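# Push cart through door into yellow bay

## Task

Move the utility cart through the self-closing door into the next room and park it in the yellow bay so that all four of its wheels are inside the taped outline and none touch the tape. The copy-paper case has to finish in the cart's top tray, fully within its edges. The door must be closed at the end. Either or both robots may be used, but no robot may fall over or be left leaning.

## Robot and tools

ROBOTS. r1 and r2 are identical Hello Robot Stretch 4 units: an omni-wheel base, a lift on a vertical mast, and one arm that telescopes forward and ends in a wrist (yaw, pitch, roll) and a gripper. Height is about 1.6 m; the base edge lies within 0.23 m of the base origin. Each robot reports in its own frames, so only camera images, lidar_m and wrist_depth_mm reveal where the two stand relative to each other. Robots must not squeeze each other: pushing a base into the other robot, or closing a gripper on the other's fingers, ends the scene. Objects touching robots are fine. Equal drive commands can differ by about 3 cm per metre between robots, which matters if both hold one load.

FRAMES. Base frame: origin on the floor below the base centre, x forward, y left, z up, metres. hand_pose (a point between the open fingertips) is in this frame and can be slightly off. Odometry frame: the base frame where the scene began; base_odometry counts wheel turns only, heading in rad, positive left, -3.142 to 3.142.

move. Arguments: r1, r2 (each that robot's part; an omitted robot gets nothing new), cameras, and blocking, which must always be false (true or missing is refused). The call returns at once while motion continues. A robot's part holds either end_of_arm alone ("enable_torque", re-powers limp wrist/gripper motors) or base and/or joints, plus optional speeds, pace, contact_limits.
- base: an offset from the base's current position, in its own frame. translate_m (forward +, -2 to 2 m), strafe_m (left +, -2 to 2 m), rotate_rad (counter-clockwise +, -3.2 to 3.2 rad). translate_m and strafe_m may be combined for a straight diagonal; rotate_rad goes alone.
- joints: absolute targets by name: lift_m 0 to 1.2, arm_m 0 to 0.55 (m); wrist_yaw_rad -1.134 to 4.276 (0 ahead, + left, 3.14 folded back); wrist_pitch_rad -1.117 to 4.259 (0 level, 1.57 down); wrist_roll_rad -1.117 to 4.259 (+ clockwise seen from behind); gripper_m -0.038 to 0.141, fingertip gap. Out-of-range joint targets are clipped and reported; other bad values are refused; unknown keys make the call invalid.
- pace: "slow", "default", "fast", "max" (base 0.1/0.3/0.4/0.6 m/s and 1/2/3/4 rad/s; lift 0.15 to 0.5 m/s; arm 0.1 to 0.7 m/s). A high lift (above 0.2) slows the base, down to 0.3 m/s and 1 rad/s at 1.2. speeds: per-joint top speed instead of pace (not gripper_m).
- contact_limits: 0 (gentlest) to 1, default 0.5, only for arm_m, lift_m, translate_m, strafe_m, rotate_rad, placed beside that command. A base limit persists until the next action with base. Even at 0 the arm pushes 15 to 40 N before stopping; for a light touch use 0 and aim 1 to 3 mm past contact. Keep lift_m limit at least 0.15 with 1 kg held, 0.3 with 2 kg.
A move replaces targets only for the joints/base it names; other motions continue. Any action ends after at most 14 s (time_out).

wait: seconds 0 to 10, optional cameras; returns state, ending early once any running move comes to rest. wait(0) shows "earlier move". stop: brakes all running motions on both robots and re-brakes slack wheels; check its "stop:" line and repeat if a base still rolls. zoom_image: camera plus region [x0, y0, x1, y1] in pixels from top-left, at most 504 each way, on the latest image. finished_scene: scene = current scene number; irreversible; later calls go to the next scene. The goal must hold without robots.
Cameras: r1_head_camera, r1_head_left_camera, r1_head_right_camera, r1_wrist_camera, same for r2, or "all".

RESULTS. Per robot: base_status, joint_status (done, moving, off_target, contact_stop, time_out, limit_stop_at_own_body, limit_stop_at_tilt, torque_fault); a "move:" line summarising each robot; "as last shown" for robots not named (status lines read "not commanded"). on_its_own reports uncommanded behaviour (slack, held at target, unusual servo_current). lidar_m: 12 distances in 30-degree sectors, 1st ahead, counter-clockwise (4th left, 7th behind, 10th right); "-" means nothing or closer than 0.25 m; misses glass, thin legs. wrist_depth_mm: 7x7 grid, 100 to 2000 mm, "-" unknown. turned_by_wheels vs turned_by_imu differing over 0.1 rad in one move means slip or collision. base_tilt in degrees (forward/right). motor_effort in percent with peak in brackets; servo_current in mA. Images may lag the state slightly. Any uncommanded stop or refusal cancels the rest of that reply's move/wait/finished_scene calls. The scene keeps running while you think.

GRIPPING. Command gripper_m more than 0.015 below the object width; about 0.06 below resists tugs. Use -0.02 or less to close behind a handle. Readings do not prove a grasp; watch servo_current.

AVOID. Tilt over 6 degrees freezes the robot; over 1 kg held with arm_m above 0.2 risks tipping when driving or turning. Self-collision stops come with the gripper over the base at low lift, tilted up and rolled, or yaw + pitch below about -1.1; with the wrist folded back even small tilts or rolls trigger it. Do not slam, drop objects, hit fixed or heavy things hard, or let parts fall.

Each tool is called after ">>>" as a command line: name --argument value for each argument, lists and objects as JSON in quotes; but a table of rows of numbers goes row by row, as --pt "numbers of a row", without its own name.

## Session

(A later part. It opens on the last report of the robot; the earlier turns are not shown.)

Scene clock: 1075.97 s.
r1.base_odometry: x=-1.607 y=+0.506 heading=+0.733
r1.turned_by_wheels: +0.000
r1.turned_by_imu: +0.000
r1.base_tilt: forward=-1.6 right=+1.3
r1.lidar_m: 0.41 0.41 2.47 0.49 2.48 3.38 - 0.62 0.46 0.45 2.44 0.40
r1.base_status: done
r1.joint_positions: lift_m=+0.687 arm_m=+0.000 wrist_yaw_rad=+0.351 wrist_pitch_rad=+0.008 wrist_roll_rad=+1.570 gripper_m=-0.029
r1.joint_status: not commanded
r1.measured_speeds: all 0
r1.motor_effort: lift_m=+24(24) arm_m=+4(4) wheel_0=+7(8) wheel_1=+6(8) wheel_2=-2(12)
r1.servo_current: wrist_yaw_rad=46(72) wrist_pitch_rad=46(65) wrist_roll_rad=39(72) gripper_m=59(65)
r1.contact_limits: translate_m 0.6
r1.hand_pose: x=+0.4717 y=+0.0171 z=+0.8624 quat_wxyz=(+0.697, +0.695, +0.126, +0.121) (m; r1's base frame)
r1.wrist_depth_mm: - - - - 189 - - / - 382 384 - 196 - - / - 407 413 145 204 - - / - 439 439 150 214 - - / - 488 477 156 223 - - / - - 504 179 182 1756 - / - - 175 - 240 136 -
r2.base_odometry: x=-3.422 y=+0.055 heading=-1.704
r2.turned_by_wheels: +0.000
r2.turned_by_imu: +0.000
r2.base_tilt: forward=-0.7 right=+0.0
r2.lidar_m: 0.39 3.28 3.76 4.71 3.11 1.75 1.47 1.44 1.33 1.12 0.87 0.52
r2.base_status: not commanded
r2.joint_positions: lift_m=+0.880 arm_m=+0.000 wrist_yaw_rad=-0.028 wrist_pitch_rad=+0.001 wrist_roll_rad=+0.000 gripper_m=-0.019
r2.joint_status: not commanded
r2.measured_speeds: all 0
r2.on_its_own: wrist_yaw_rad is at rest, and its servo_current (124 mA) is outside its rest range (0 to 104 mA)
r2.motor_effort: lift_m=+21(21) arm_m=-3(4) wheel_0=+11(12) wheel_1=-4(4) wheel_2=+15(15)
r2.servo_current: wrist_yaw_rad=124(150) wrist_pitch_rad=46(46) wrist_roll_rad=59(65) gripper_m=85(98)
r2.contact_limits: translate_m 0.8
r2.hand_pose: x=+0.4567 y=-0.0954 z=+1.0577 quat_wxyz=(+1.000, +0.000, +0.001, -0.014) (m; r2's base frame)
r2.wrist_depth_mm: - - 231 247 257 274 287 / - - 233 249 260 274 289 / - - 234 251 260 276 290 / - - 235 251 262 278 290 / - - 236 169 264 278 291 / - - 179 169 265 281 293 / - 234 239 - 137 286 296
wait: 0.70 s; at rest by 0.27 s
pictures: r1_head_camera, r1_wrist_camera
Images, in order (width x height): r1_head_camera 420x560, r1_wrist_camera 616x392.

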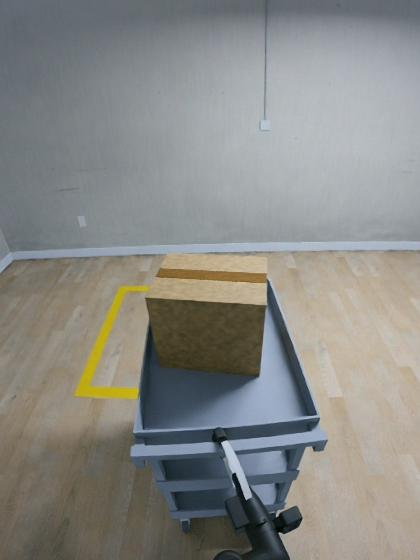

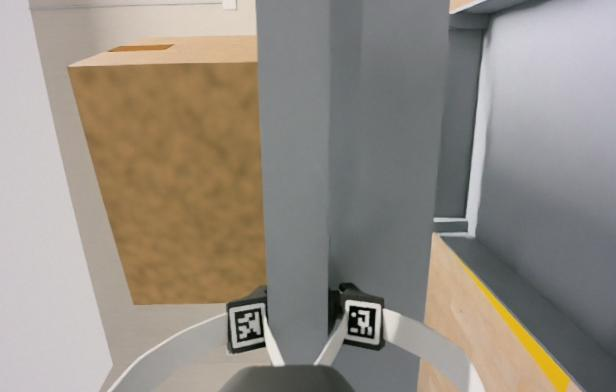

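>>> move --blocking false --r1 '{"base":{"translate_m":0.45,"strafe_m":0.1},"pace":"slow","contact_limits":{"translate_m":0.6}}'

>>> wait --seconds 7

>>> wait --seconds 0.7 --cameras '["r1_wrist_camera","r1_head_camera"]'

Scene clock: 1090.43 s.
move: r1 moving
r1.base_odometry: x=-1.599 y=+0.516 heading=+0.734
r1.turned_by_wheels: +0.001
r1.turned_by_imu: +0.000
r1.base_tilt: forward=-1.6 right=+1.3
r1.lidar_m: 0.41 0.42 2.47 0.49 2.49 3.36 - 0.64 0.45 0.45 2.47 0.42
r1.base_status: translate_m moving; strafe_m moving
r1.joint_positions: lift_m=+0.687 arm_m=+0.000 wrist_yaw_rad=+0.351 wrist_pitch_rad=+0.008 wrist_roll_rad=+1.570 gripper_m=-0.029
r1.joint_status: not commanded
r1.measured_speeds: translate_m=+0.048 strafe_m=+0.010 rotate_rad=-0.001 lift_m=+0.000 arm_m=+0.000 wrist_yaw_rad=+0.000 wrist_pitch_rad=+0.000 wrist_roll_rad=+0.000
r1.motor_effort: lift_m=+24(24) arm_m=+4(4) wheel_0=+9(10) wheel_1=+7(9) wheel_2=-6(8)
r1.servo_current: wrist_yaw_rad=46(59) wrist_pitch_rad=52(59) wrist_roll_rad=39(59) gripper_m=46(59)
r1.contact_limits: translate_m 0.6
r1.hand_pose: x=+0.4717 y=+0.0171 z=+0.8624 quat_wxyz=(+0.697, +0.695, +0.126, +0.121) (m; r1's base frame)
r1.wrist_depth_mm: - - - - 189 - - / - 384 387 - 196 - - / - 407 413 144 204 - - / - 442 442 150 212 - - / - 484 477 155 221 - - / - - 504 177 182 1756 - / - - 175 127 241 137 -
r2.base_odometry: x=-3.422 y=+0.055 heading=-1.704
r2.turned_by_wheels: +0.000
r2.turned_by_imu: +0.000
r2.base_tilt: forward=-0.7 right=+0.1
r2.lidar_m: 0.38 3.28 3.79 4.70 3.11 1.72 1.44 1.43 1.33 1.12 0.90 0.51
r2.base_status: not commanded
r2.joint_positions: lift_m=+0.880 arm_m=+0.000 wrist_yaw_rad=-0.028 wrist_pitch_rad=+0.001 wrist_roll_rad=+0.000 gripper_m=-0.019
r2.joint_status: not commanded
r2.measured_speeds: all 0
r2.motor_effort: lift_m=+21(21) arm_m=-3(4) wheel_0=+11(11) wheel_1=-4(4) wheel_2=+15(15)
r2.servo_current: wrist_yaw_rad=143(143) wrist_pitch_rad=39(46) wrist_roll_rad=39(59) gripper_m=91(91)
r2.contact_limits: translate_m 0.8
r2.hand_pose: x=+0.4567 y=-0.0954 z=+1.0577 quat_wxyz=(+1.000, +0.000, +0.001, -0.014) (m; r2's base frame)
r2.wrist_depth_mm: - - 231 248 258 273 286 / - - 233 249 260 274 287 / - - 234 250 260 274 289 / - - 236 252 264 278 290 / - - 235 169 265 278 290 / - - 179 169 264 279 293 / - 234 239 - 137 287 297
pictures: none

Scene clock: 1095.80 s.
earlier move: r1 done
r1.base_odometry: x=-1.339 y=+0.881 heading=+0.733
r1.turned_by_wheels: -0.001
r1.turned_by_imu: -0.001
r1.base_tilt: forward=-1.6 right=+1.3
r1.lidar_m: 0.40 0.41 2.34 1.55 0.55 0.59 - 0.77 0.73 1.58 2.56 0.42
r1.base_status: done
r1.joint_positions: lift_m=+0.687 arm_m=+0.000 wrist_yaw_rad=+0.348 wrist_pitch_rad=+0.008 wrist_roll_rad=+1.570 gripper_m=-0.029
r1.joint_status: not commanded
r1.measured_speeds: all 0
r1.motor_effort: lift_m=+24(24) arm_m=+4(4) wheel_0=-1(10) wheel_1=+3(10) wheel_2=-6(8)
r1.servo_current: wrist_yaw_rad=52(72) wrist_pitch_rad=52(59) wrist_roll_rad=46(72) gripper_m=52(59)
r1.contact_limits: translate_m 0.6
r1.hand_pose: x=+0.4718 y=+0.0163 z=+0.8624 quat_wxyz=(+0.697, +0.696, +0.125, +0.120) (m; r1's base frame)
r1.wrist_depth_mm: - 445 449 130 186 - - / - 382 382 - 194 - - / - 410 415 - 203 - - / - 452 445 - 211 - - / - 492 488 155 223 - - / - - 208 177 181 1708 - / - - 179 125 243 138 -
r2.base_odometry: x=-3.422 y=+0.055 heading=-1.704
r2.turned_by_wheels: +0.000
r2.turned_by_imu: +0.001
r2.base_tilt: forward=-0.7 right=+0.0
r2.lidar_m: 0.41 3.28 3.76 4.68 3.12 1.73 1.44 1.42 1.33 1.13 0.87 0.52
r2.base_status: not commanded
r2.joint_positions: lift_m=+0.880 arm_m=+0.000 wrist_yaw_rad=-0.028 wrist_pitch_rad=+0.001 wrist_roll_rad=+0.000 gripper_m=-0.019
r2.joint_status: not commanded
r2.measured_speeds: all 0
r2.on_its_own: wrist_yaw_rad is at rest, and its servo_current (124 mA) is outside its rest range (0 to 104 mA)
r2.motor_effort: lift_m=+21(21) arm_m=-3(4) wheel_0=+11(12) wheel_1=-3(4) wheel_2=+15(15)
r2.servo_current: wrist_yaw_rad=124(150) wrist_pitch_rad=39(52) wrist_roll_rad=46(59) gripper_m=98(98)
r2.contact_limits: translate_m 0.8
r2.hand_pose: x=+0.4567 y=-0.0954 z=+1.0577 quat_wxyz=(+1.000, +0.000, +0.001, -0.014) (m; r2's base frame)
r2.wrist_depth_mm: - - 232 248 258 273 287 / - - 233 249 259 274 287 / - - 234 249 260 276 290 / - - 235 251 262 278 290 / - - 235 169 265 278 290 / - - 180 169 264 281 294 / - 234 239 - 136 286 296
wait: 5.37 of 7 s (r1 has come to rest)
pictures: none

Scene clock: 1096.50 s.
r1.base_odometry: x=-1.339 y=+0.881 heading=+0.733
r1.turned_by_wheels: +0.000
r1.turned_by_imu: +0.000
r1.base_tilt: forward=-1.6 right=+1.3
r1.lidar_m: 0.40 0.42 2.32 1.56 0.57 0.58 - 0.77 0.72 1.57 2.56 0.43
r1.base_status: done
r1.joint_positions: lift_m=+0.687 arm_m=+0.000 wrist_yaw_rad=+0.348 wrist_pitch_rad=+0.008 wrist_roll_rad=+1.570 gripper_m=-0.029
r1.joint_status: not commanded
r1.measured_speeds: all 0
r1.motor_effort: lift_m=+24(24) arm_m=+4(4) wheel_0=-1(10) wheel_1=+3(10) wheel_2=-6(8)
r1.servo_current: wrist_yaw_rad=46(72) wrist_pitch_rad=52(59) wrist_roll_rad=46(72) gripper_m=52(59)
r1.contact_limits: translate_m 0.6
r1.hand_pose: x=+0.4718 y=+0.0163 z=+0.8624 quat_wxyz=(+0.697, +0.696, +0.125, +0.120) (m; r1's base frame)
r1.wrist_depth_mm: - 449 445 130 186 - - / - 379 384 - 194 - - / - 407 407 - 203 - - / - 449 449 - 212 - - / - 492 484 154 222 - - / - - 207 177 181 1756 - / - - 180 125 245 137 -
r2.base_odometry: x=-3.422 y=+0.055 heading=-1.704
r2.turned_by_wheels: +0.000
r2.turned_by_imu: +0.000
r2.base_tilt: forward=-0.7 right=+0.0
r2.lidar_m: 0.40 3.29 3.77 4.68 3.11 1.77 1.46 1.41 1.35 1.11 0.90 0.52
r2.base_status: not commanded
r2.joint_positions: lift_m=+0.880 arm_m=+0.000 wrist_yaw_rad=-0.028 wrist_pitch_rad=+0.001 wrist_roll_rad=+0.000 gripper_m=-0.019
r2.joint_status: not commanded
r2.measured_speeds: all 0
r2.on_its_own: wrist_yaw_rad is at rest, and its servo_current (130 mA) is outside its rest range (0 to 104 mA)
r2.motor_effort: lift_m=+21(21) arm_m=-3(4) wheel_0=+11(12) wheel_1=-4(4) wheel_2=+15(15)
r2.servo_current: wrist_yaw_rad=130(150) wrist_pitch_rad=46(52) wrist_roll_rad=52(59) gripper_m=85(98)
r2.contact_limits: translate_m 0.8
r2.hand_pose: x=+0.4567 y=-0.0954 z=+1.0577 quat_wxyz=(+1.000, +0.000, +0.001, -0.014) (m; r2's base frame)
r2.wrist_depth_mm: - - 232 248 257 274 285 / - - 233 249 260 274 287 / - - 234 250 262 276 289 / - - 235 252 263 277 291 / - - 234 169 265 278 291 / - - 179 169 266 281 293 / - 235 240 - 137 287 296
wait: 0.70 s; at rest by 0.27 s
pictures: r1_head_camera, r1_wrist_camera
Images, in order (width x height): r1_head_camera 420x560, r1_wrist_camera 616x392.

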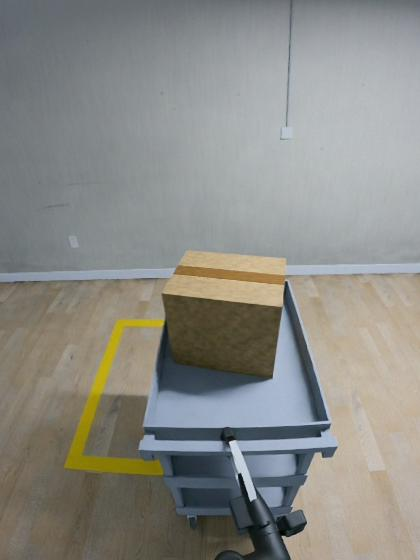

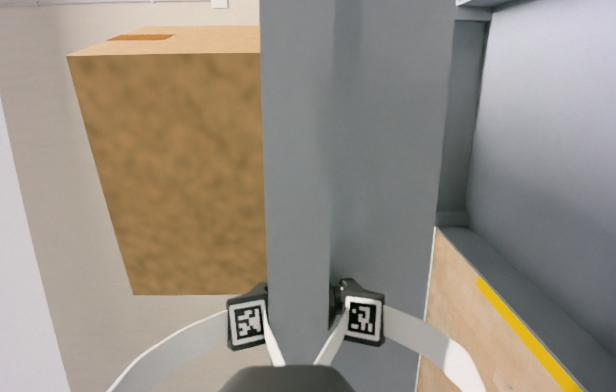

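>>> wait --seconds 0.1 --cameras '["r1_head_camera","r1_head_left_camera","r1_head_right_camera","r1_wrist_camera"]'

>>> zoom_image --camera "r1_head_camera" --region '[40, 260, 380, 560]'

Scene clock: 1127.77 s.
r1.base_odometry: x=-1.339 y=+0.881 heading=+0.733
r1.turned_by_wheels: +0.000
r1.turned_by_imu: +0.000
r1.base_tilt: forward=-1.6 right=+1.3
r1.lidar_m: 0.41 0.41 2.34 1.57 0.59 0.58 - 0.77 0.70 1.57 2.56 0.42
r1.base_status: done
r1.joint_positions: lift_m=+0.687 arm_m=+0.000 wrist_yaw_rad=+0.348 wrist_pitch_rad=+0.008 wrist_roll_rad=+1.570 gripper_m=-0.029
r1.joint_status: not commanded
r1.measured_speeds: all 0
r1.motor_effort: lift_m=+24(24) arm_m=+4(4) wheel_0=-1(10) wheel_1=+3(10) wheel_2=-5(8)
r1.servo_current: wrist_yaw_rad=59(72) wrist_pitch_rad=46(59) wrist_roll_rad=26(72) gripper_m=46(59)
r1.contact_limits: translate_m 0.6
r1.hand_pose: x=+0.4718 y=+0.0163 z=+0.8624 quat_wxyz=(+0.697, +0.696, +0.125, +0.120) (m; r1's base frame)
r1.wrist_depth_mm: - 449 442 130 186 - - / - 379 384 - 194 - - / - 410 410 - 203 - - / - 449 445 - 212 - - / - 492 488 155 222 - - / - - 208 177 180 1708 - / - - 179 125 243 137 -
r2.base_odometry: x=-3.422 y=+0.055 heading=-1.704
r2.turned_by_wheels: +0.000
r2.turned_by_imu: +0.000
r2.base_tilt: forward=-0.6 right=+0.0
r2.lidar_m: 0.42 3.30 3.76 4.68 3.11 1.74 1.46 1.46 1.34 1.12 0.84 0.52
r2.base_status: not commanded
r2.joint_positions: lift_m=+0.880 arm_m=+0.000 wrist_yaw_rad=-0.028 wrist_pitch_rad=+0.001 wrist_roll_rad=+0.000 gripper_m=-0.019
r2.joint_status: not commanded
r2.measured_speeds: all 0
r2.on_its_own: wrist_yaw_rad is at rest, and its servo_current (124 mA) is outside its rest range (0 to 104 mA)
r2.motor_effort: lift_m=+21(21) arm_m=-4(4) wheel_0=+11(12) wheel_1=-3(4) wheel_2=+14(15)
r2.servo_current: wrist_yaw_rad=124(150) wrist_pitch_rad=39(52) wrist_roll_rad=46(59) gripper_m=91(98)
r2.contact_limits: translate_m 0.8
r2.hand_pose: x=+0.4567 y=-0.0954 z=+1.0577 quat_wxyz=(+1.000, +0.000, +0.001, -0.014) (m; r2's base frame)
r2.wrist_depth_mm: - - 232 248 258 273 286 / - - 233 249 259 273 289 / - - 235 249 262 276 289 / - - 235 252 263 277 291 / - - 236 169 266 278 290 / - - 179 169 264 281 294 / - 235 238 - 136 286 297
wait: 0.10 s; at rest from the start
pictures: r1_head_camera, r1_head_left_camera, r1_head_right_camera, r1_wrist_camera
Images, in order (width x height): r1_head_camera 420x560, r1_head_left_camera 420x672, r1_head_right_camera 420x672, r1_wrist_camera 616x392.

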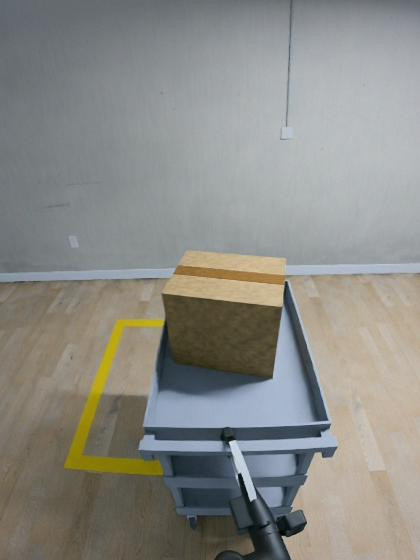

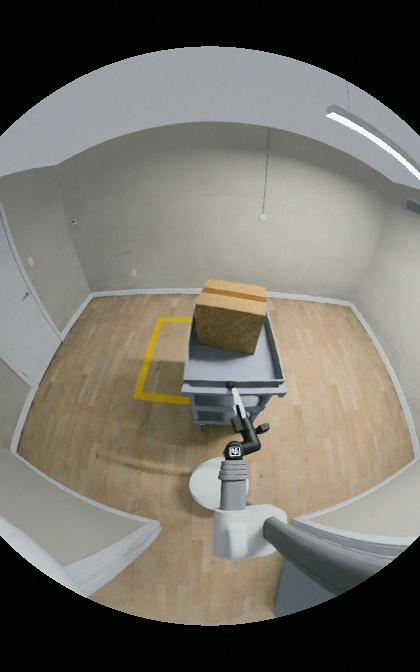

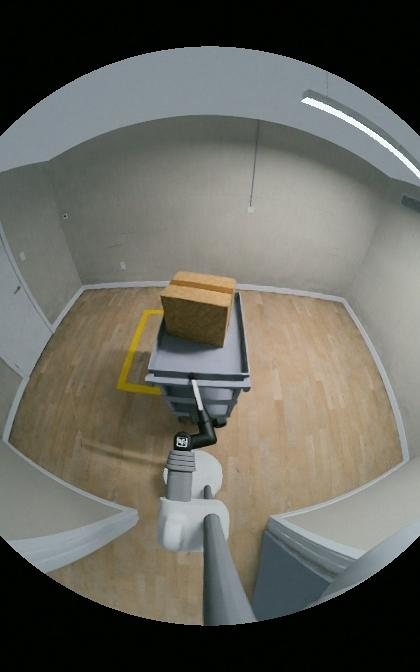

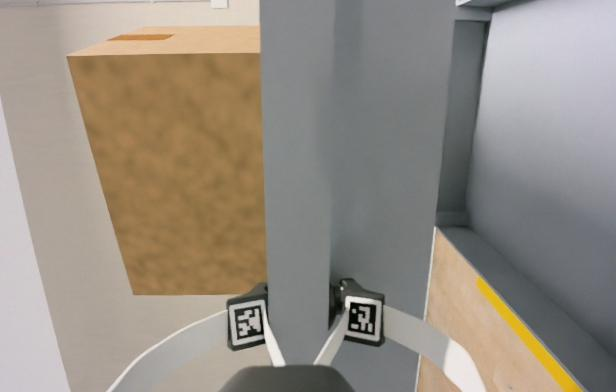

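Scaled by 1.482 from the camera's 420x560 image, which has a finer 600x800 frame.

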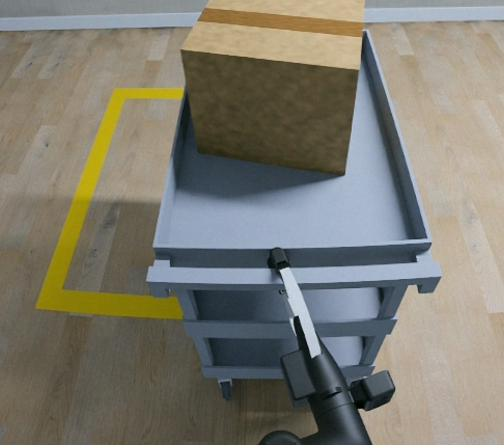

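>>> move --blocking false --r1 '{"base":{"translate_m":0.32,"strafe_m":0.14},"pace":"slow","contact_limits":{"translate_m":0.6}}'

>>> wait --seconds 7

>>> wait --seconds 0.7 --cameras '["r1_head_left_camera","r1_head_camera"]'

>>> zoom_image --camera "r1_head_left_camera" --region '[90, 270, 330, 450]'

Scene clock: 1156.57 s.
move: r1 moving
r1.base_odometry: x=-1.334 y=+0.894 heading=+0.732
r1.turned_by_wheels: +0.000
r1.turned_by_imu: -0.001
r1.base_tilt: forward=-1.6 right=+1.3
r1.lidar_m: 0.40 0.42 2.36 1.61 0.57 0.58 - 0.79 0.73 1.61 2.55 0.41
r1.base_status: translate_m moving; strafe_m moving
r1.joint_positions: lift_m=+0.687 arm_m=+0.000 wrist_yaw_rad=+0.347 wrist_pitch_rad=+0.008 wrist_roll_rad=+1.570 gripper_m=-0.029
r1.joint_status: not commanded
r1.measured_speeds: translate_m=+0.048 strafe_m=+0.021 rotate_rad=+0.000 lift_m=+0.000 arm_m=+0.000 wrist_yaw_rad=-0.002 wrist_pitch_rad=+0.000 wrist_roll_rad=+0.000
r1.motor_effort: lift_m=+24(24) arm_m=+4(4) wheel_0=+2(2) wheel_1=+4(7) wheel_2=-10(11)
r1.servo_current: wrist_yaw_rad=52(59) wrist_pitch_rad=46(59) wrist_roll_rad=46(59) gripper_m=59(59)
r1.contact_limits: translate_m 0.6
r1.hand_pose: x=+0.4718 y=+0.0160 z=+0.8624 quat_wxyz=(+0.697, +0.696, +0.125, +0.119) (m; r1's base frame)
r1.wrist_depth_mm: - 442 442 130 186 - - / - 379 384 - 194 - - / - 407 415 - 203 - - / - 452 445 - 211 - - / - 492 488 155 222 - - / - - 208 176 181 1708 - / - - 180 128 244 137 -
r2.base_odometry: x=-3.422 y=+0.055 heading=-1.704
r2.turned_by_wheels: +0.000
r2.turned_by_imu: +0.000
r2.base_tilt: forward=-0.7 right=+0.0
r2.lidar_m: 0.40 3.29 3.75 4.70 3.11 1.74 1.46 1.45 1.34 1.12 0.86 0.51
r2.base_status: not commanded
r2.joint_positions: lift_m=+0.880 arm_m=+0.000 wrist_yaw_rad=-0.028 wrist_pitch_rad=+0.001 wrist_roll_rad=+0.000 gripper_m=-0.019
r2.joint_status: not commanded
r2.measured_speeds: all 0
r2.motor_effort: lift_m=+21(21) arm_m=-4(4) wheel_0=+11(11) wheel_1=-4(4) wheel_2=+15(15)
r2.servo_current: wrist_yaw_rad=130(150) wrist_pitch_rad=39(46) wrist_roll_rad=46(65) gripper_m=85(91)
r2.contact_limits: translate_m 0.8
r2.hand_pose: x=+0.4567 y=-0.0954 z=+1.0577 quat_wxyz=(+1.000, +0.000, +0.001, -0.014) (m; r2's base frame)
r2.wrist_depth_mm: - - 232 247 258 273 289 / - - 233 250 259 274 287 / - - 234 250 260 276 290 / - - 236 252 263 277 291 / - - 236 169 265 278 290 / - - 179 169 265 279 293 / - 235 239 - 137 287 296
pictures: none

Scene clock: 1160.77 s.
earlier move: r1 done
r1.base_odometry: x=-1.195 y=+1.199 heading=+0.733
r1.turned_by_wheels: +0.000
r1.turned_by_imu: -0.001
r1.base_tilt: forward=-1.6 right=+1.3
r1.lidar_m: 0.42 0.44 2.20 2.12 1.01 0.74 - 1.00 1.01 2.59 2.69 0.38
r1.base_status: done
r1.joint_positions: lift_m=+0.687 arm_m=+0.000 wrist_yaw_rad=+0.347 wrist_pitch_rad=+0.008 wrist_roll_rad=+1.570 gripper_m=-0.029
r1.joint_status: not commanded
r1.measured_speeds: all 0
r1.motor_effort: lift_m=+24(24) arm_m=+4(4) wheel_0=-1(3) wheel_1=+1(8) wheel_2=-4(11)
r1.servo_current: wrist_yaw_rad=59(72) wrist_pitch_rad=52(59) wrist_roll_rad=46(65) gripper_m=59(59)
r1.contact_limits: translate_m 0.6
r1.hand_pose: x=+0.4718 y=+0.0160 z=+0.8624 quat_wxyz=(+0.697, +0.696, +0.125, +0.119) (m; r1's base frame)
r1.wrist_depth_mm: 340 342 342 105 163 163 - / - 373 375 113 173 175 - / - 415 415 118 186 - - / - 469 469 131 200 - - / - - - 142 217 1708 - / - - 209 - 181 1618 - / - - 180 149 256 137 1205
r2.base_odometry: x=-3.422 y=+0.055 heading=-1.704
r2.turned_by_wheels: +0.000
r2.turned_by_imu: +0.001
r2.base_tilt: forward=-0.6 right=+0.0
r2.lidar_m: 0.39 3.27 3.76 4.72 3.15 1.73 1.46 1.46 1.33 1.12 0.91 0.51
r2.base_status: not commanded
r2.joint_positions: lift_m=+0.880 arm_m=+0.000 wrist_yaw_rad=-0.028 wrist_pitch_rad=+0.001 wrist_roll_rad=+0.000 gripper_m=-0.019
r2.joint_status: not commanded
r2.measured_speeds: all 0
r2.on_its_own: wrist_yaw_rad is at rest, and its servo_current (124 mA) is outside its rest range (0 to 104 mA)
r2.motor_effort: lift_m=+21(21) arm_m=-3(4) wheel_0=+11(11) wheel_1=-4(4) wheel_2=+15(15)
r2.servo_current: wrist_yaw_rad=124(150) wrist_pitch_rad=46(52) wrist_roll_rad=46(65) gripper_m=85(98)
r2.contact_limits: translate_m 0.8
r2.hand_pose: x=+0.4567 y=-0.0954 z=+1.0577 quat_wxyz=(+1.000, +0.000, +0.001, -0.014) (m; r2's base frame)
r2.wrist_depth_mm: - - 231 248 258 274 287 / - - 234 250 260 274 287 / - - 234 250 262 276 290 / - - 236 251 263 278 290 / - - 236 169 266 278 291 / - - 180 169 265 281 293 / - 235 240 - 137 286 297
wait: 4.20 of 7 s (r1 has come to rest)
pictures: none

Scene clock: 1161.47 s.
r1.base_odometry: x=-1.195 y=+1.199 heading=+0.733
r1.turned_by_wheels: +0.000
r1.turned_by_imu: +0.000
r1.base_tilt: forward=-1.6 right=+1.3
r1.lidar_m: 0.41 0.43 2.21 2.10 1.01 0.75 - 1.02 0.99 2.59 2.67 0.38
r1.base_status: done
r1.joint_positions: lift_m=+0.687 arm_m=+0.000 wrist_yaw_rad=+0.347 wrist_pitch_rad=+0.008 wrist_roll_rad=+1.570 gripper_m=-0.029
r1.joint_status: not commanded
r1.measured_speeds: all 0
r1.motor_effort: lift_m=+24(24) arm_m=+4(4) wheel_0=-2(3) wheel_1=+2(8) wheel_2=-4(11)
r1.servo_current: wrist_yaw_rad=46(72) wrist_pitch_rad=46(59) wrist_roll_rad=52(65) gripper_m=52(59)
r1.contact_limits: translate_m 0.6
r1.hand_pose: x=+0.4718 y=+0.0160 z=+0.8624 quat_wxyz=(+0.697, +0.696, +0.125, +0.119) (m; r1's base frame)
r1.wrist_depth_mm: 338 342 340 105 163 163 - / - 375 375 113 174 175 - / - 415 418 118 186 - - / - 466 469 131 200 - - / - - - 142 217 1756 - / - - 208 - 181 1661 - / - - 180 149 257 137 1182
r2.base_odometry: x=-3.422 y=+0.055 heading=-1.704
r2.turned_by_wheels: +0.000
r2.turned_by_imu: +0.000
r2.base_tilt: forward=-0.6 right=+0.0
r2.lidar_m: 0.41 3.29 3.77 4.71 3.10 1.76 1.47 1.44 1.34 1.10 0.91 0.51
r2.base_status: not commanded
r2.joint_positions: lift_m=+0.880 arm_m=+0.000 wrist_yaw_rad=-0.028 wrist_pitch_rad=+0.001 wrist_roll_rad=+0.000 gripper_m=-0.019
r2.joint_status: not commanded
r2.measured_speeds: all 0
r2.on_its_own: wrist_yaw_rad is at rest, and its servo_current (124 mA) is outside its rest range (0 to 104 mA)
r2.motor_effort: lift_m=+21(21) arm_m=-4(4) wheel_0=+11(11) wheel_1=-3(4) wheel_2=+15(15)
r2.servo_current: wrist_yaw_rad=124(150) wrist_pitch_rad=33(52) wrist_roll_rad=52(65) gripper_m=91(98)
r2.contact_limits: translate_m 0.8
r2.hand_pose: x=+0.4567 y=-0.0954 z=+1.0577 quat_wxyz=(+1.000, +0.000, +0.001, -0.014) (m; r2's base frame)
r2.wrist_depth_mm: - - 231 248 259 274 287 / - - 233 249 260 274 289 / - - 235 250 262 277 289 / - - 235 251 262 278 291 / - - 236 169 263 278 291 / - - 179 169 264 279 293 / - 235 239 - 137 286 296
wait: 0.70 s; at rest by 0.27 s
pictures: r1_head_camera, r1_head_left_camera
Images, in order (width x height): r1_head_camera 420x560, r1_head_left_camera 420x672.

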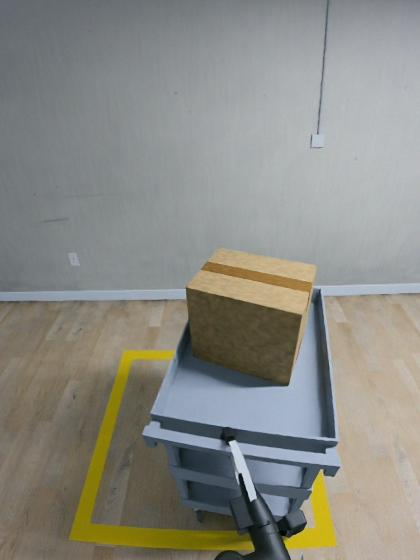

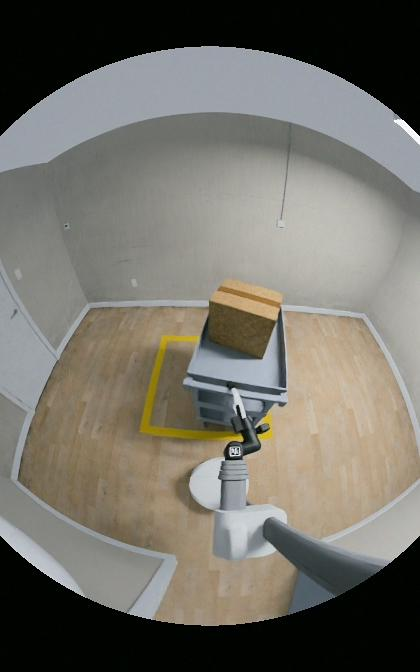

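Scaled by 2.100 from the camera's 420x672 image, which has a finer 600x960 frame.

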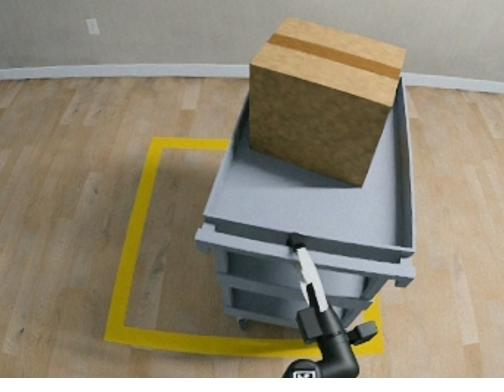

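>>> move --blocking false --r1 '{"base":{"translate_m":0.0,"strafe_m":-0.15},"pace":"slow","contact_limits":{"translate_m":0.6}}'

>>> wait --seconds 4

>>> wait --seconds 0.7 --cameras '["r1_head_left_camera","r1_head_camera"]'

>>> zoom_image --camera "r1_head_left_camera" --region '[90, 270, 330, 450]'

Scene clock: 1174.90 s.
move: r1 moving
r1.base_odometry: x=-1.186 y=+1.189 heading=+0.732
r1.turned_by_wheels: +0.000
r1.turned_by_imu: +0.000
r1.base_tilt: forward=-1.6 right=+1.3
r1.lidar_m: 0.41 0.43 2.22 2.12 1.02 0.75 - 1.02 1.01 2.57 2.69 0.39
r1.base_status: translate_m moving; strafe_m moving
r1.joint_positions: lift_m=+0.687 arm_m=+0.000 wrist_yaw_rad=+0.347 wrist_pitch_rad=+0.008 wrist_roll_rad=+1.570 gripper_m=-0.029
r1.joint_status: not commanded
r1.measured_speeds: translate_m=+0.000 strafe_m=-0.057 rotate_rad=-0.002 lift_m=+0.000 arm_m=+0.000 wrist_yaw_rad=+0.000 wrist_pitch_rad=+0.000 wrist_roll_rad=+0.000
r1.motor_effort: lift_m=+24(24) arm_m=+4(4) wheel_0=+5(8) wheel_1=-6(9) wheel_2=-1(3)
r1.servo_current: wrist_yaw_rad=39(59) wrist_pitch_rad=52(59) wrist_roll_rad=39(59) gripper_m=59(59)
r1.contact_limits: translate_m 0.6
r1.hand_pose: x=+0.4718 y=+0.0160 z=+0.8624 quat_wxyz=(+0.697, +0.696, +0.125, +0.119) (m; r1's base frame)
r1.wrist_depth_mm: 336 340 340 102 158 159 - / - 375 373 109 171 170 - / - 415 418 - 183 - - / - 473 473 - 199 - - / - - - 139 216 1618 - / - - - - 181 1618 - / - - 177 150 257 136 1229
r2.base_odometry: x=-3.422 y=+0.055 heading=-1.704
r2.turned_by_wheels: +0.000
r2.turned_by_imu: +0.000
r2.base_tilt: forward=-0.6 right=+0.0
r2.lidar_m: 0.38 3.28 3.78 4.71 3.08 1.73 1.48 1.44 1.31 1.11 0.90 0.49
r2.base_status: not commanded
r2.joint_positions: lift_m=+0.880 arm_m=+0.000 wrist_yaw_rad=-0.028 wrist_pitch_rad=+0.001 wrist_roll_rad=+0.000 gripper_m=-0.019
r2.joint_status: not commanded
r2.measured_speeds: all 0
r2.motor_effort: lift_m=+21(21) arm_m=-3(4) wheel_0=+11(11) wheel_1=-3(4) wheel_2=+15(15)
r2.servo_current: wrist_yaw_rad=130(143) wrist_pitch_rad=39(39) wrist_roll_rad=52(52) gripper_m=91(98)
r2.contact_limits: translate_m 0.8
r2.hand_pose: x=+0.4567 y=-0.0954 z=+1.0577 quat_wxyz=(+1.000, +0.000, +0.001, -0.014) (m; r2's base frame)
r2.wrist_depth_mm: - - 231 248 258 274 286 / - - 234 250 259 276 287 / - - 235 249 260 276 290 / - - 235 250 263 277 290 / - - 236 169 265 278 291 / - - 179 169 264 281 293 / - 234 239 - 136 286 296
pictures: none

Scene clock: 1177.07 s.
earlier move: r1 done
r1.base_odometry: x=-1.095 y=+1.088 heading=+0.733
r1.turned_by_wheels: +0.000
r1.turned_by_imu: +0.001
r1.base_tilt: forward=-1.6 right=+1.3
r1.lidar_m: 0.39 0.42 2.36 2.25 1.02 0.81 - 0.90 1.03 2.45 2.55 0.41
r1.base_status: done
r1.joint_positions: lift_m=+0.687 arm_m=+0.000 wrist_yaw_rad=+0.356 wrist_pitch_rad=+0.008 wrist_roll_rad=+1.570 gripper_m=-0.029
r1.joint_status: not commanded
r1.measured_speeds: all 0
r1.motor_effort: lift_m=+24(24) arm_m=-4(4) wheel_0=+4(14) wheel_1=-4(9) wheel_2=+4(5)
r1.servo_current: wrist_yaw_rad=39(72) wrist_pitch_rad=46(59) wrist_roll_rad=46(65) gripper_m=59(59)
r1.contact_limits: translate_m 0.6
r1.hand_pose: x=+0.4717 y=+0.0185 z=+0.8624 quat_wxyz=(+0.697, +0.695, +0.128, +0.122) (m; r1's base frame)
r1.wrist_depth_mm: - 410 410 126 181 - - / - 375 382 132 191 - - / - 407 415 - 200 - - / - 449 449 - 210 - - / - 500 492 153 222 - - / - - 521 175 181 1756 - / - - 175 148 246 137 1255
r2.base_odometry: x=-3.422 y=+0.055 heading=-1.704
r2.turned_by_wheels: +0.000
r2.turned_by_imu: +0.000
r2.base_tilt: forward=-0.7 right=+0.1
r2.lidar_m: 0.37 3.29 3.79 4.71 3.11 1.73 1.45 1.45 1.33 1.11 0.89 0.51
r2.base_status: not commanded
r2.joint_positions: lift_m=+0.880 arm_m=+0.000 wrist_yaw_rad=-0.028 wrist_pitch_rad=+0.001 wrist_roll_rad=+0.000 gripper_m=-0.019
r2.joint_status: not commanded
r2.measured_speeds: all 0
r2.on_its_own: wrist_yaw_rad is at rest, and its servo_current (143 mA) is outside its rest range (0 to 104 mA)
r2.motor_effort: lift_m=+21(21) arm_m=-4(4) wheel_0=+11(11) wheel_1=-4(4) wheel_2=+15(15)
r2.servo_current: wrist_yaw_rad=143(143) wrist_pitch_rad=39(52) wrist_roll_rad=52(65) gripper_m=85(98)
r2.contact_limits: translate_m 0.8
r2.hand_pose: x=+0.4567 y=-0.0954 z=+1.0577 quat_wxyz=(+1.000, +0.000, +0.001, -0.014) (m; r2's base frame)
r2.wrist_depth_mm: - - 232 248 258 273 287 / - - 233 248 259 274 287 / - - 234 250 262 276 289 / - - 236 251 262 277 289 / - - 236 169 265 278 291 / - - 179 169 264 279 294 / - 235 239 - 136 286 296
wait: 2.17 of 4 s (r1 has come to rest)
pictures: none

Scene clock: 1177.77 s.
r1.base_odometry: x=-1.095 y=+1.088 heading=+0.733
r1.turned_by_wheels: +0.000
r1.turned_by_imu: +0.000
r1.base_tilt: forward=-1.6 right=+1.3
r1.lidar_m: 0.40 0.41 2.38 2.27 0.99 0.82 - 0.91 1.00 2.43 2.55 0.43
r1.base_status: done
r1.joint_positions: lift_m=+0.687 arm_m=+0.000 wrist_yaw_rad=+0.356 wrist_pitch_rad=+0.008 wrist_roll_rad=+1.570 gripper_m=-0.029
r1.joint_status: not commanded
r1.measured_speeds: all 0
r1.motor_effort: lift_m=+24(24) arm_m=-4(4) wheel_0=+4(14) wheel_1=-4(9) wheel_2=+4(5)
r1.servo_current: wrist_yaw_rad=46(72) wrist_pitch_rad=52(59) wrist_roll_rad=59(65) gripper_m=52(59)
r1.contact_limits: translate_m 0.6
r1.hand_pose: x=+0.4717 y=+0.0185 z=+0.8624 quat_wxyz=(+0.697, +0.695, +0.128, +0.122) (m; r1's base frame)
r1.wrist_depth_mm: - 413 404 126 181 - - / - 377 382 132 191 - - / - 410 415 - 200 - - / - 442 449 - 211 - - / - 500 496 153 222 - - / - - 517 175 182 1708 - / - - 176 148 247 137 1308
r2.base_odometry: x=-3.422 y=+0.055 heading=-1.704
r2.turned_by_wheels: +0.000
r2.turned_by_imu: +0.000
r2.base_tilt: forward=-0.7 right=+0.0
r2.lidar_m: 0.37 3.29 3.75 4.68 3.14 1.74 1.46 1.46 1.32 1.12 0.89 0.51
r2.base_status: not commanded
r2.joint_positions: lift_m=+0.880 arm_m=+0.000 wrist_yaw_rad=-0.028 wrist_pitch_rad=+0.001 wrist_roll_rad=+0.000 gripper_m=-0.019
r2.joint_status: not commanded
r2.measured_speeds: all 0
r2.on_its_own: wrist_yaw_rad is at rest, and its servo_current (130 mA) is outside its rest range (0 to 104 mA)
r2.motor_effort: lift_m=+21(21) arm_m=-3(4) wheel_0=+11(11) wheel_1=-4(4) wheel_2=+15(15)
r2.servo_current: wrist_yaw_rad=130(143) wrist_pitch_rad=52(52) wrist_roll_rad=39(65) gripper_m=91(98)
r2.contact_limits: translate_m 0.8
r2.hand_pose: x=+0.4567 y=-0.0954 z=+1.0577 quat_wxyz=(+1.000, +0.000, +0.001, -0.014) (m; r2's base frame)
r2.wrist_depth_mm: - - 231 248 258 274 287 / - - 233 250 260 274 287 / - - 234 250 260 276 290 / - - 236 250 262 278 290 / - - 236 169 266 277 290 / - - 179 169 265 279 293 / - 235 240 - 137 287 297
wait: 0.70 s; at rest by 0.27 s
pictures: r1_head_camera, r1_head_left_camera
Images, in order (width x height): r1_head_camera 420x560, r1_head_left_camera 420x672.

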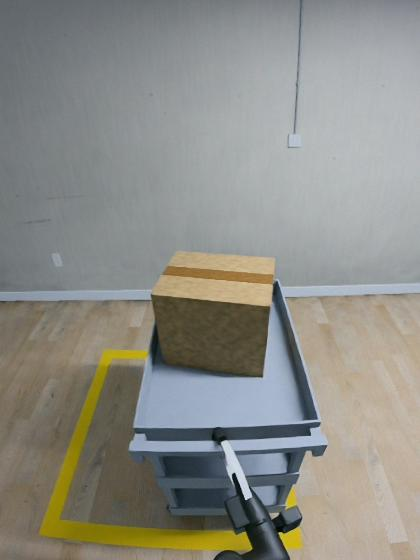

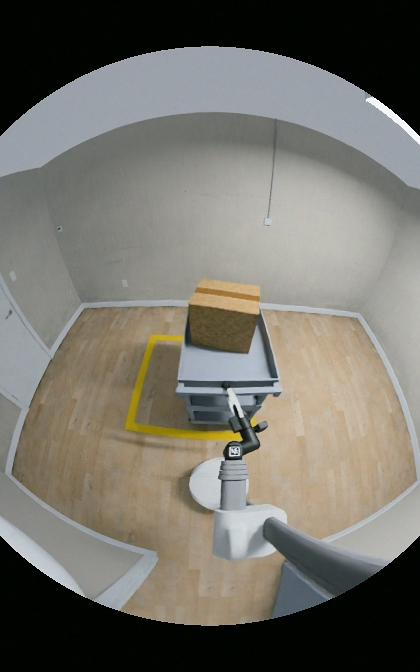

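Scaled by 2.100 from the camera's 420x672 image, which has a finer 600x960 frame.

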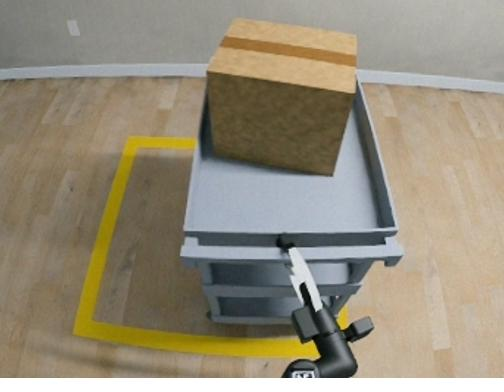

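>>> move --blocking false --r1 '{"base":{"translate_m":0.26,"strafe_m":0.24},"pace":"slow","contact_limits":{"translate_m":0.6}}'

>>> wait --seconds 6

>>> wait --seconds 0.7 --cameras '["r1_head_left_camera","r1_head_camera","r1_head_right_camera"]'

>>> zoom_image --camera "r1_head_left_camera" --region '[90, 270, 330, 450]'

>>> zoom_image --camera "r1_head_right_camera" --region '[90, 270, 330, 450]'

Scene clock: 1187.50 s.
move: r1 moving
r1.base_odometry: x=-1.094 y=+1.101 heading=+0.733
r1.turned_by_wheels: +0.000
r1.turned_by_imu: +0.000
r1.base_tilt: forward=-1.6 right=+1.3
r1.lidar_m: 0.40 0.40 2.36 2.25 1.02 0.81 - 0.91 1.02 2.45 2.53 0.42
r1.base_status: translate_m moving; strafe_m moving
r1.joint_positions: lift_m=+0.687 arm_m=+0.000 wrist_yaw_rad=+0.353 wrist_pitch_rad=+0.008 wrist_roll_rad=+1.570 gripper_m=-0.029
r1.joint_status: not commanded
r1.measured_speeds: translate_m=+0.037 strafe_m=+0.035 rotate_rad=-0.001 lift_m=+0.000 arm_m=+0.000 wrist_yaw_rad=+0.000 wrist_pitch_rad=+0.000 wrist_roll_rad=+0.000
r1.motor_effort: lift_m=+24(24) arm_m=+0(4) wheel_0=+0(4) wheel_1=+8(8) wheel_2=-8(8)
r1.servo_current: wrist_yaw_rad=52(59) wrist_pitch_rad=52(59) wrist_roll_rad=33(59) gripper_m=52(52)
r1.contact_limits: translate_m 0.6
r1.hand_pose: x=+0.4717 y=+0.0175 z=+0.8624 quat_wxyz=(+0.697, +0.695, +0.127, +0.121) (m; r1's base frame)
r1.wrist_depth_mm: - 449 445 127 183 - - / - 377 382 133 191 - - / - 407 413 - 200 - - / - 449 445 - 211 - - / - 488 488 153 221 - - / - - 517 176 181 1708 - / - - 175 - 242 137 1255
r2.base_odometry: x=-3.422 y=+0.055 heading=-1.704
r2.turned_by_wheels: +0.000
r2.turned_by_imu: +0.000
r2.base_tilt: forward=-0.7 right=+0.0
r2.lidar_m: 0.39 3.29 3.80 4.71 3.12 1.76 1.47 1.46 1.34 1.11 0.89 0.51
r2.base_status: not commanded
r2.joint_positions: lift_m=+0.880 arm_m=+0.000 wrist_yaw_rad=-0.028 wrist_pitch_rad=+0.001 wrist_roll_rad=+0.000 gripper_m=-0.019
r2.joint_status: not commanded
r2.measured_speeds: all 0
r2.motor_effort: lift_m=+21(21) arm_m=-3(4) wheel_0=+11(11) wheel_1=-4(4) wheel_2=+15(15)
r2.servo_current: wrist_yaw_rad=124(137) wrist_pitch_rad=39(46) wrist_roll_rad=39(52) gripper_m=85(91)
r2.contact_limits: translate_m 0.8
r2.hand_pose: x=+0.4567 y=-0.0954 z=+1.0577 quat_wxyz=(+1.000, +0.000, +0.001, -0.014) (m; r2's base frame)
r2.wrist_depth_mm: - - 231 248 259 273 286 / - - 233 248 259 273 287 / - - 234 251 262 276 289 / - - 236 252 263 278 290 / - - 235 169 264 278 293 / - - 179 169 266 281 291 / - 235 239 - 137 286 297
pictures: none

Scene clock: 1191.77 s.
earlier move: r1 done
r1.base_odometry: x=-1.062 y=+1.440 heading=+0.732
r1.turned_by_wheels: -0.001
r1.turned_by_imu: -0.001
r1.base_tilt: forward=-1.6 right=+1.3
r1.lidar_m: 0.40 0.44 2.09 2.02 1.37 0.99 0.98 1.25 1.40 2.68 2.63 0.39
r1.base_status: done
r1.joint_positions: lift_m=+0.687 arm_m=+0.000 wrist_yaw_rad=+0.347 wrist_pitch_rad=+0.008 wrist_roll_rad=+1.570 gripper_m=-0.029
r1.joint_status: not commanded
r1.measured_speeds: all 0
r1.motor_effort: lift_m=+24(24) arm_m=+4(4) wheel_0=-9(12) wheel_1=+2(10) wheel_2=-4(12)
r1.servo_current: wrist_yaw_rad=65(72) wrist_pitch_rad=59(59) wrist_roll_rad=52(65) gripper_m=52(59)
r1.contact_limits: translate_m 0.6
r1.hand_pose: x=+0.4718 y=+0.0158 z=+0.8624 quat_wxyz=(+0.697, +0.696, +0.125, +0.119) (m; r1's base frame)
r1.wrist_depth_mm: 336 340 342 102 158 159 - / - 373 375 109 170 170 - / - 418 424 - 183 - - / - 473 477 - 200 - - / - - - 139 216 1618 - / - - 180 - 181 1618 1255 / - - 158 - 259 137 1255
r2.base_odometry: x=-3.422 y=+0.055 heading=-1.704
r2.turned_by_wheels: +0.000
r2.turned_by_imu: +0.001
r2.base_tilt: forward=-0.6 right=+0.0
r2.lidar_m: 0.38 3.30 3.79 4.69 3.10 1.74 1.46 1.46 1.33 1.11 0.89 0.47
r2.base_status: not commanded
r2.joint_positions: lift_m=+0.880 arm_m=+0.000 wrist_yaw_rad=-0.028 wrist_pitch_rad=+0.001 wrist_roll_rad=+0.000 gripper_m=-0.019
r2.joint_status: not commanded
r2.measured_speeds: all 0
r2.on_its_own: wrist_yaw_rad is at rest, and its servo_current (130 mA) is outside its rest range (0 to 104 mA)
r2.motor_effort: lift_m=+21(21) arm_m=-3(4) wheel_0=+11(12) wheel_1=-3(4) wheel_2=+15(15)
r2.servo_current: wrist_yaw_rad=130(143) wrist_pitch_rad=46(52) wrist_roll_rad=39(65) gripper_m=91(98)
r2.contact_limits: translate_m 0.8
r2.hand_pose: x=+0.4567 y=-0.0954 z=+1.0577 quat_wxyz=(+1.000, +0.000, +0.001, -0.014) (m; r2's base frame)
r2.wrist_depth_mm: - - 231 248 258 273 287 / - - 233 249 259 274 290 / - - 234 249 260 274 290 / - - 236 251 262 277 290 / - - 236 169 264 278 291 / - - 179 169 264 281 294 / - 234 239 - 137 287 296
wait: 4.27 of 6 s (r1 has come to rest)
pictures: none

Scene clock: 1192.47 s.
r1.base_odometry: x=-1.062 y=+1.440 heading=+0.732
r1.turned_by_wheels: +0.000
r1.turned_by_imu: +0.000
r1.base_tilt: forward=-1.6 right=+1.3
r1.lidar_m: 0.42 0.47 2.10 2.03 1.38 0.98 0.96 1.28 1.41 2.68 2.63 0.40
r1.base_status: done
r1.joint_positions: lift_m=+0.687 arm_m=+0.000 wrist_yaw_rad=+0.347 wrist_pitch_rad=+0.008 wrist_roll_rad=+1.570 gripper_m=-0.029
r1.joint_status: not commanded
r1.measured_speeds: all 0
r1.motor_effort: lift_m=+24(24) arm_m=+4(4) wheel_0=-9(12) wheel_1=+2(10) wheel_2=-4(12)
r1.servo_current: wrist_yaw_rad=46(72) wrist_pitch_rad=46(59) wrist_roll_rad=52(65) gripper_m=52(59)
r1.contact_limits: translate_m 0.6
r1.hand_pose: x=+0.4718 y=+0.0158 z=+0.8624 quat_wxyz=(+0.697, +0.696, +0.125, +0.119) (m; r1's base frame)
r1.wrist_depth_mm: 336 338 340 102 158 160 - / - 373 377 109 170 170 - / - 415 421 - 184 - - / - 469 477 - 198 - - / - - - 140 218 1618 - / - - 181 - 180 1576 1281 / - - 158 - 259 137 1205
r2.base_odometry: x=-3.422 y=+0.055 heading=-1.704
r2.turned_by_wheels: +0.000
r2.turned_by_imu: +0.000
r2.base_tilt: forward=-0.7 right=+0.0
r2.lidar_m: 0.38 3.29 3.74 4.69 3.12 1.75 1.45 1.46 1.33 1.11 0.89 0.50
r2.base_status: not commanded
r2.joint_positions: lift_m=+0.880 arm_m=+0.000 wrist_yaw_rad=-0.028 wrist_pitch_rad=+0.001 wrist_roll_rad=+0.000 gripper_m=-0.019
r2.joint_status: not commanded
r2.measured_speeds: all 0
r2.on_its_own: wrist_yaw_rad is at rest, and its servo_current (137 mA) is outside its rest range (0 to 104 mA)
r2.motor_effort: lift_m=+21(21) arm_m=-4(4) wheel_0=+11(12) wheel_1=-4(4) wheel_2=+15(15)
r2.servo_current: wrist_yaw_rad=137(143) wrist_pitch_rad=33(52) wrist_roll_rad=46(65) gripper_m=85(98)
r2.contact_limits: translate_m 0.8
r2.hand_pose: x=+0.4567 y=-0.0954 z=+1.0577 quat_wxyz=(+1.000, +0.000, +0.001, -0.014) (m; r2's base frame)
r2.wrist_depth_mm: - - 230 248 258 273 287 / - - 234 248 260 273 287 / - - 235 250 260 276 289 / - - 235 252 262 277 291 / - - 236 169 264 278 291 / - - 179 170 264 279 293 / - 235 239 - 137 286 297
wait: 0.70 s; at rest by 0.27 s
pictures: r1_head_camera, r1_head_left_camera, r1_head_right_camera
Images, in order (width x height): r1_head_camera 420x560, r1_head_left_camera 420x672, r1_head_right_camera 420x672.

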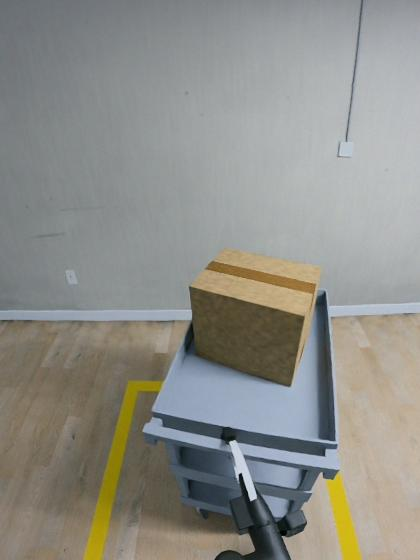

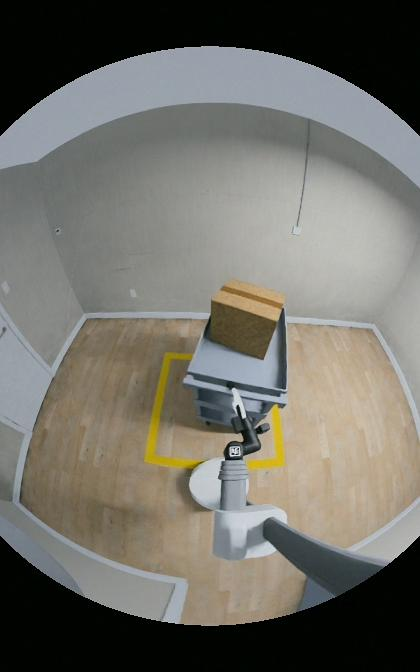

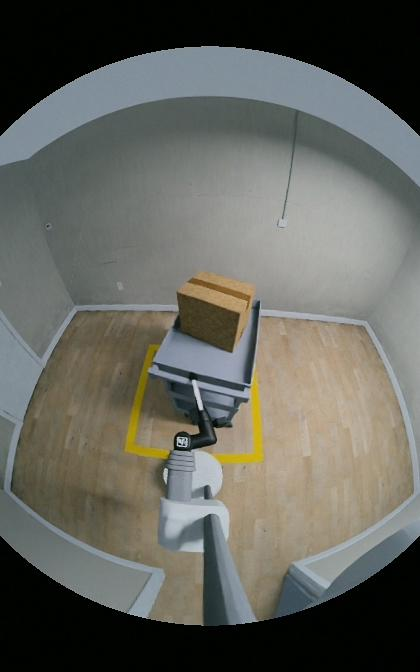

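Scaled by 2.100 from the camera's 420x672 image, which has a finer 600x960 frame.

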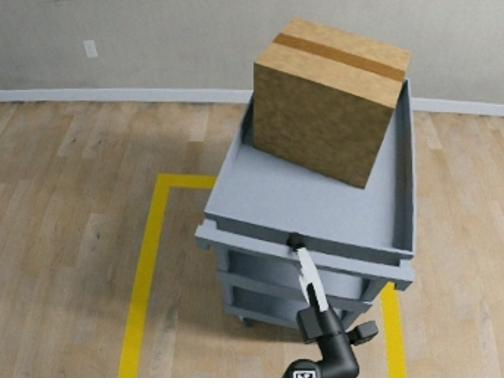

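Scaled by 2.100 from the camera's 420x672 image, which has a finer 600x960 frame.

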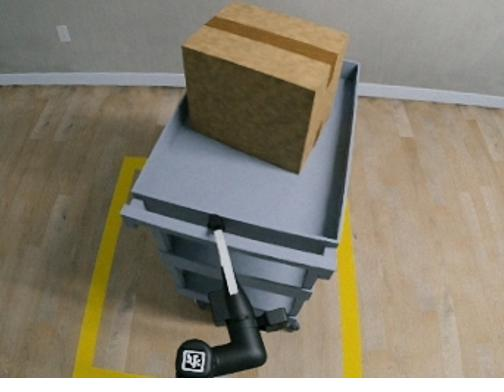

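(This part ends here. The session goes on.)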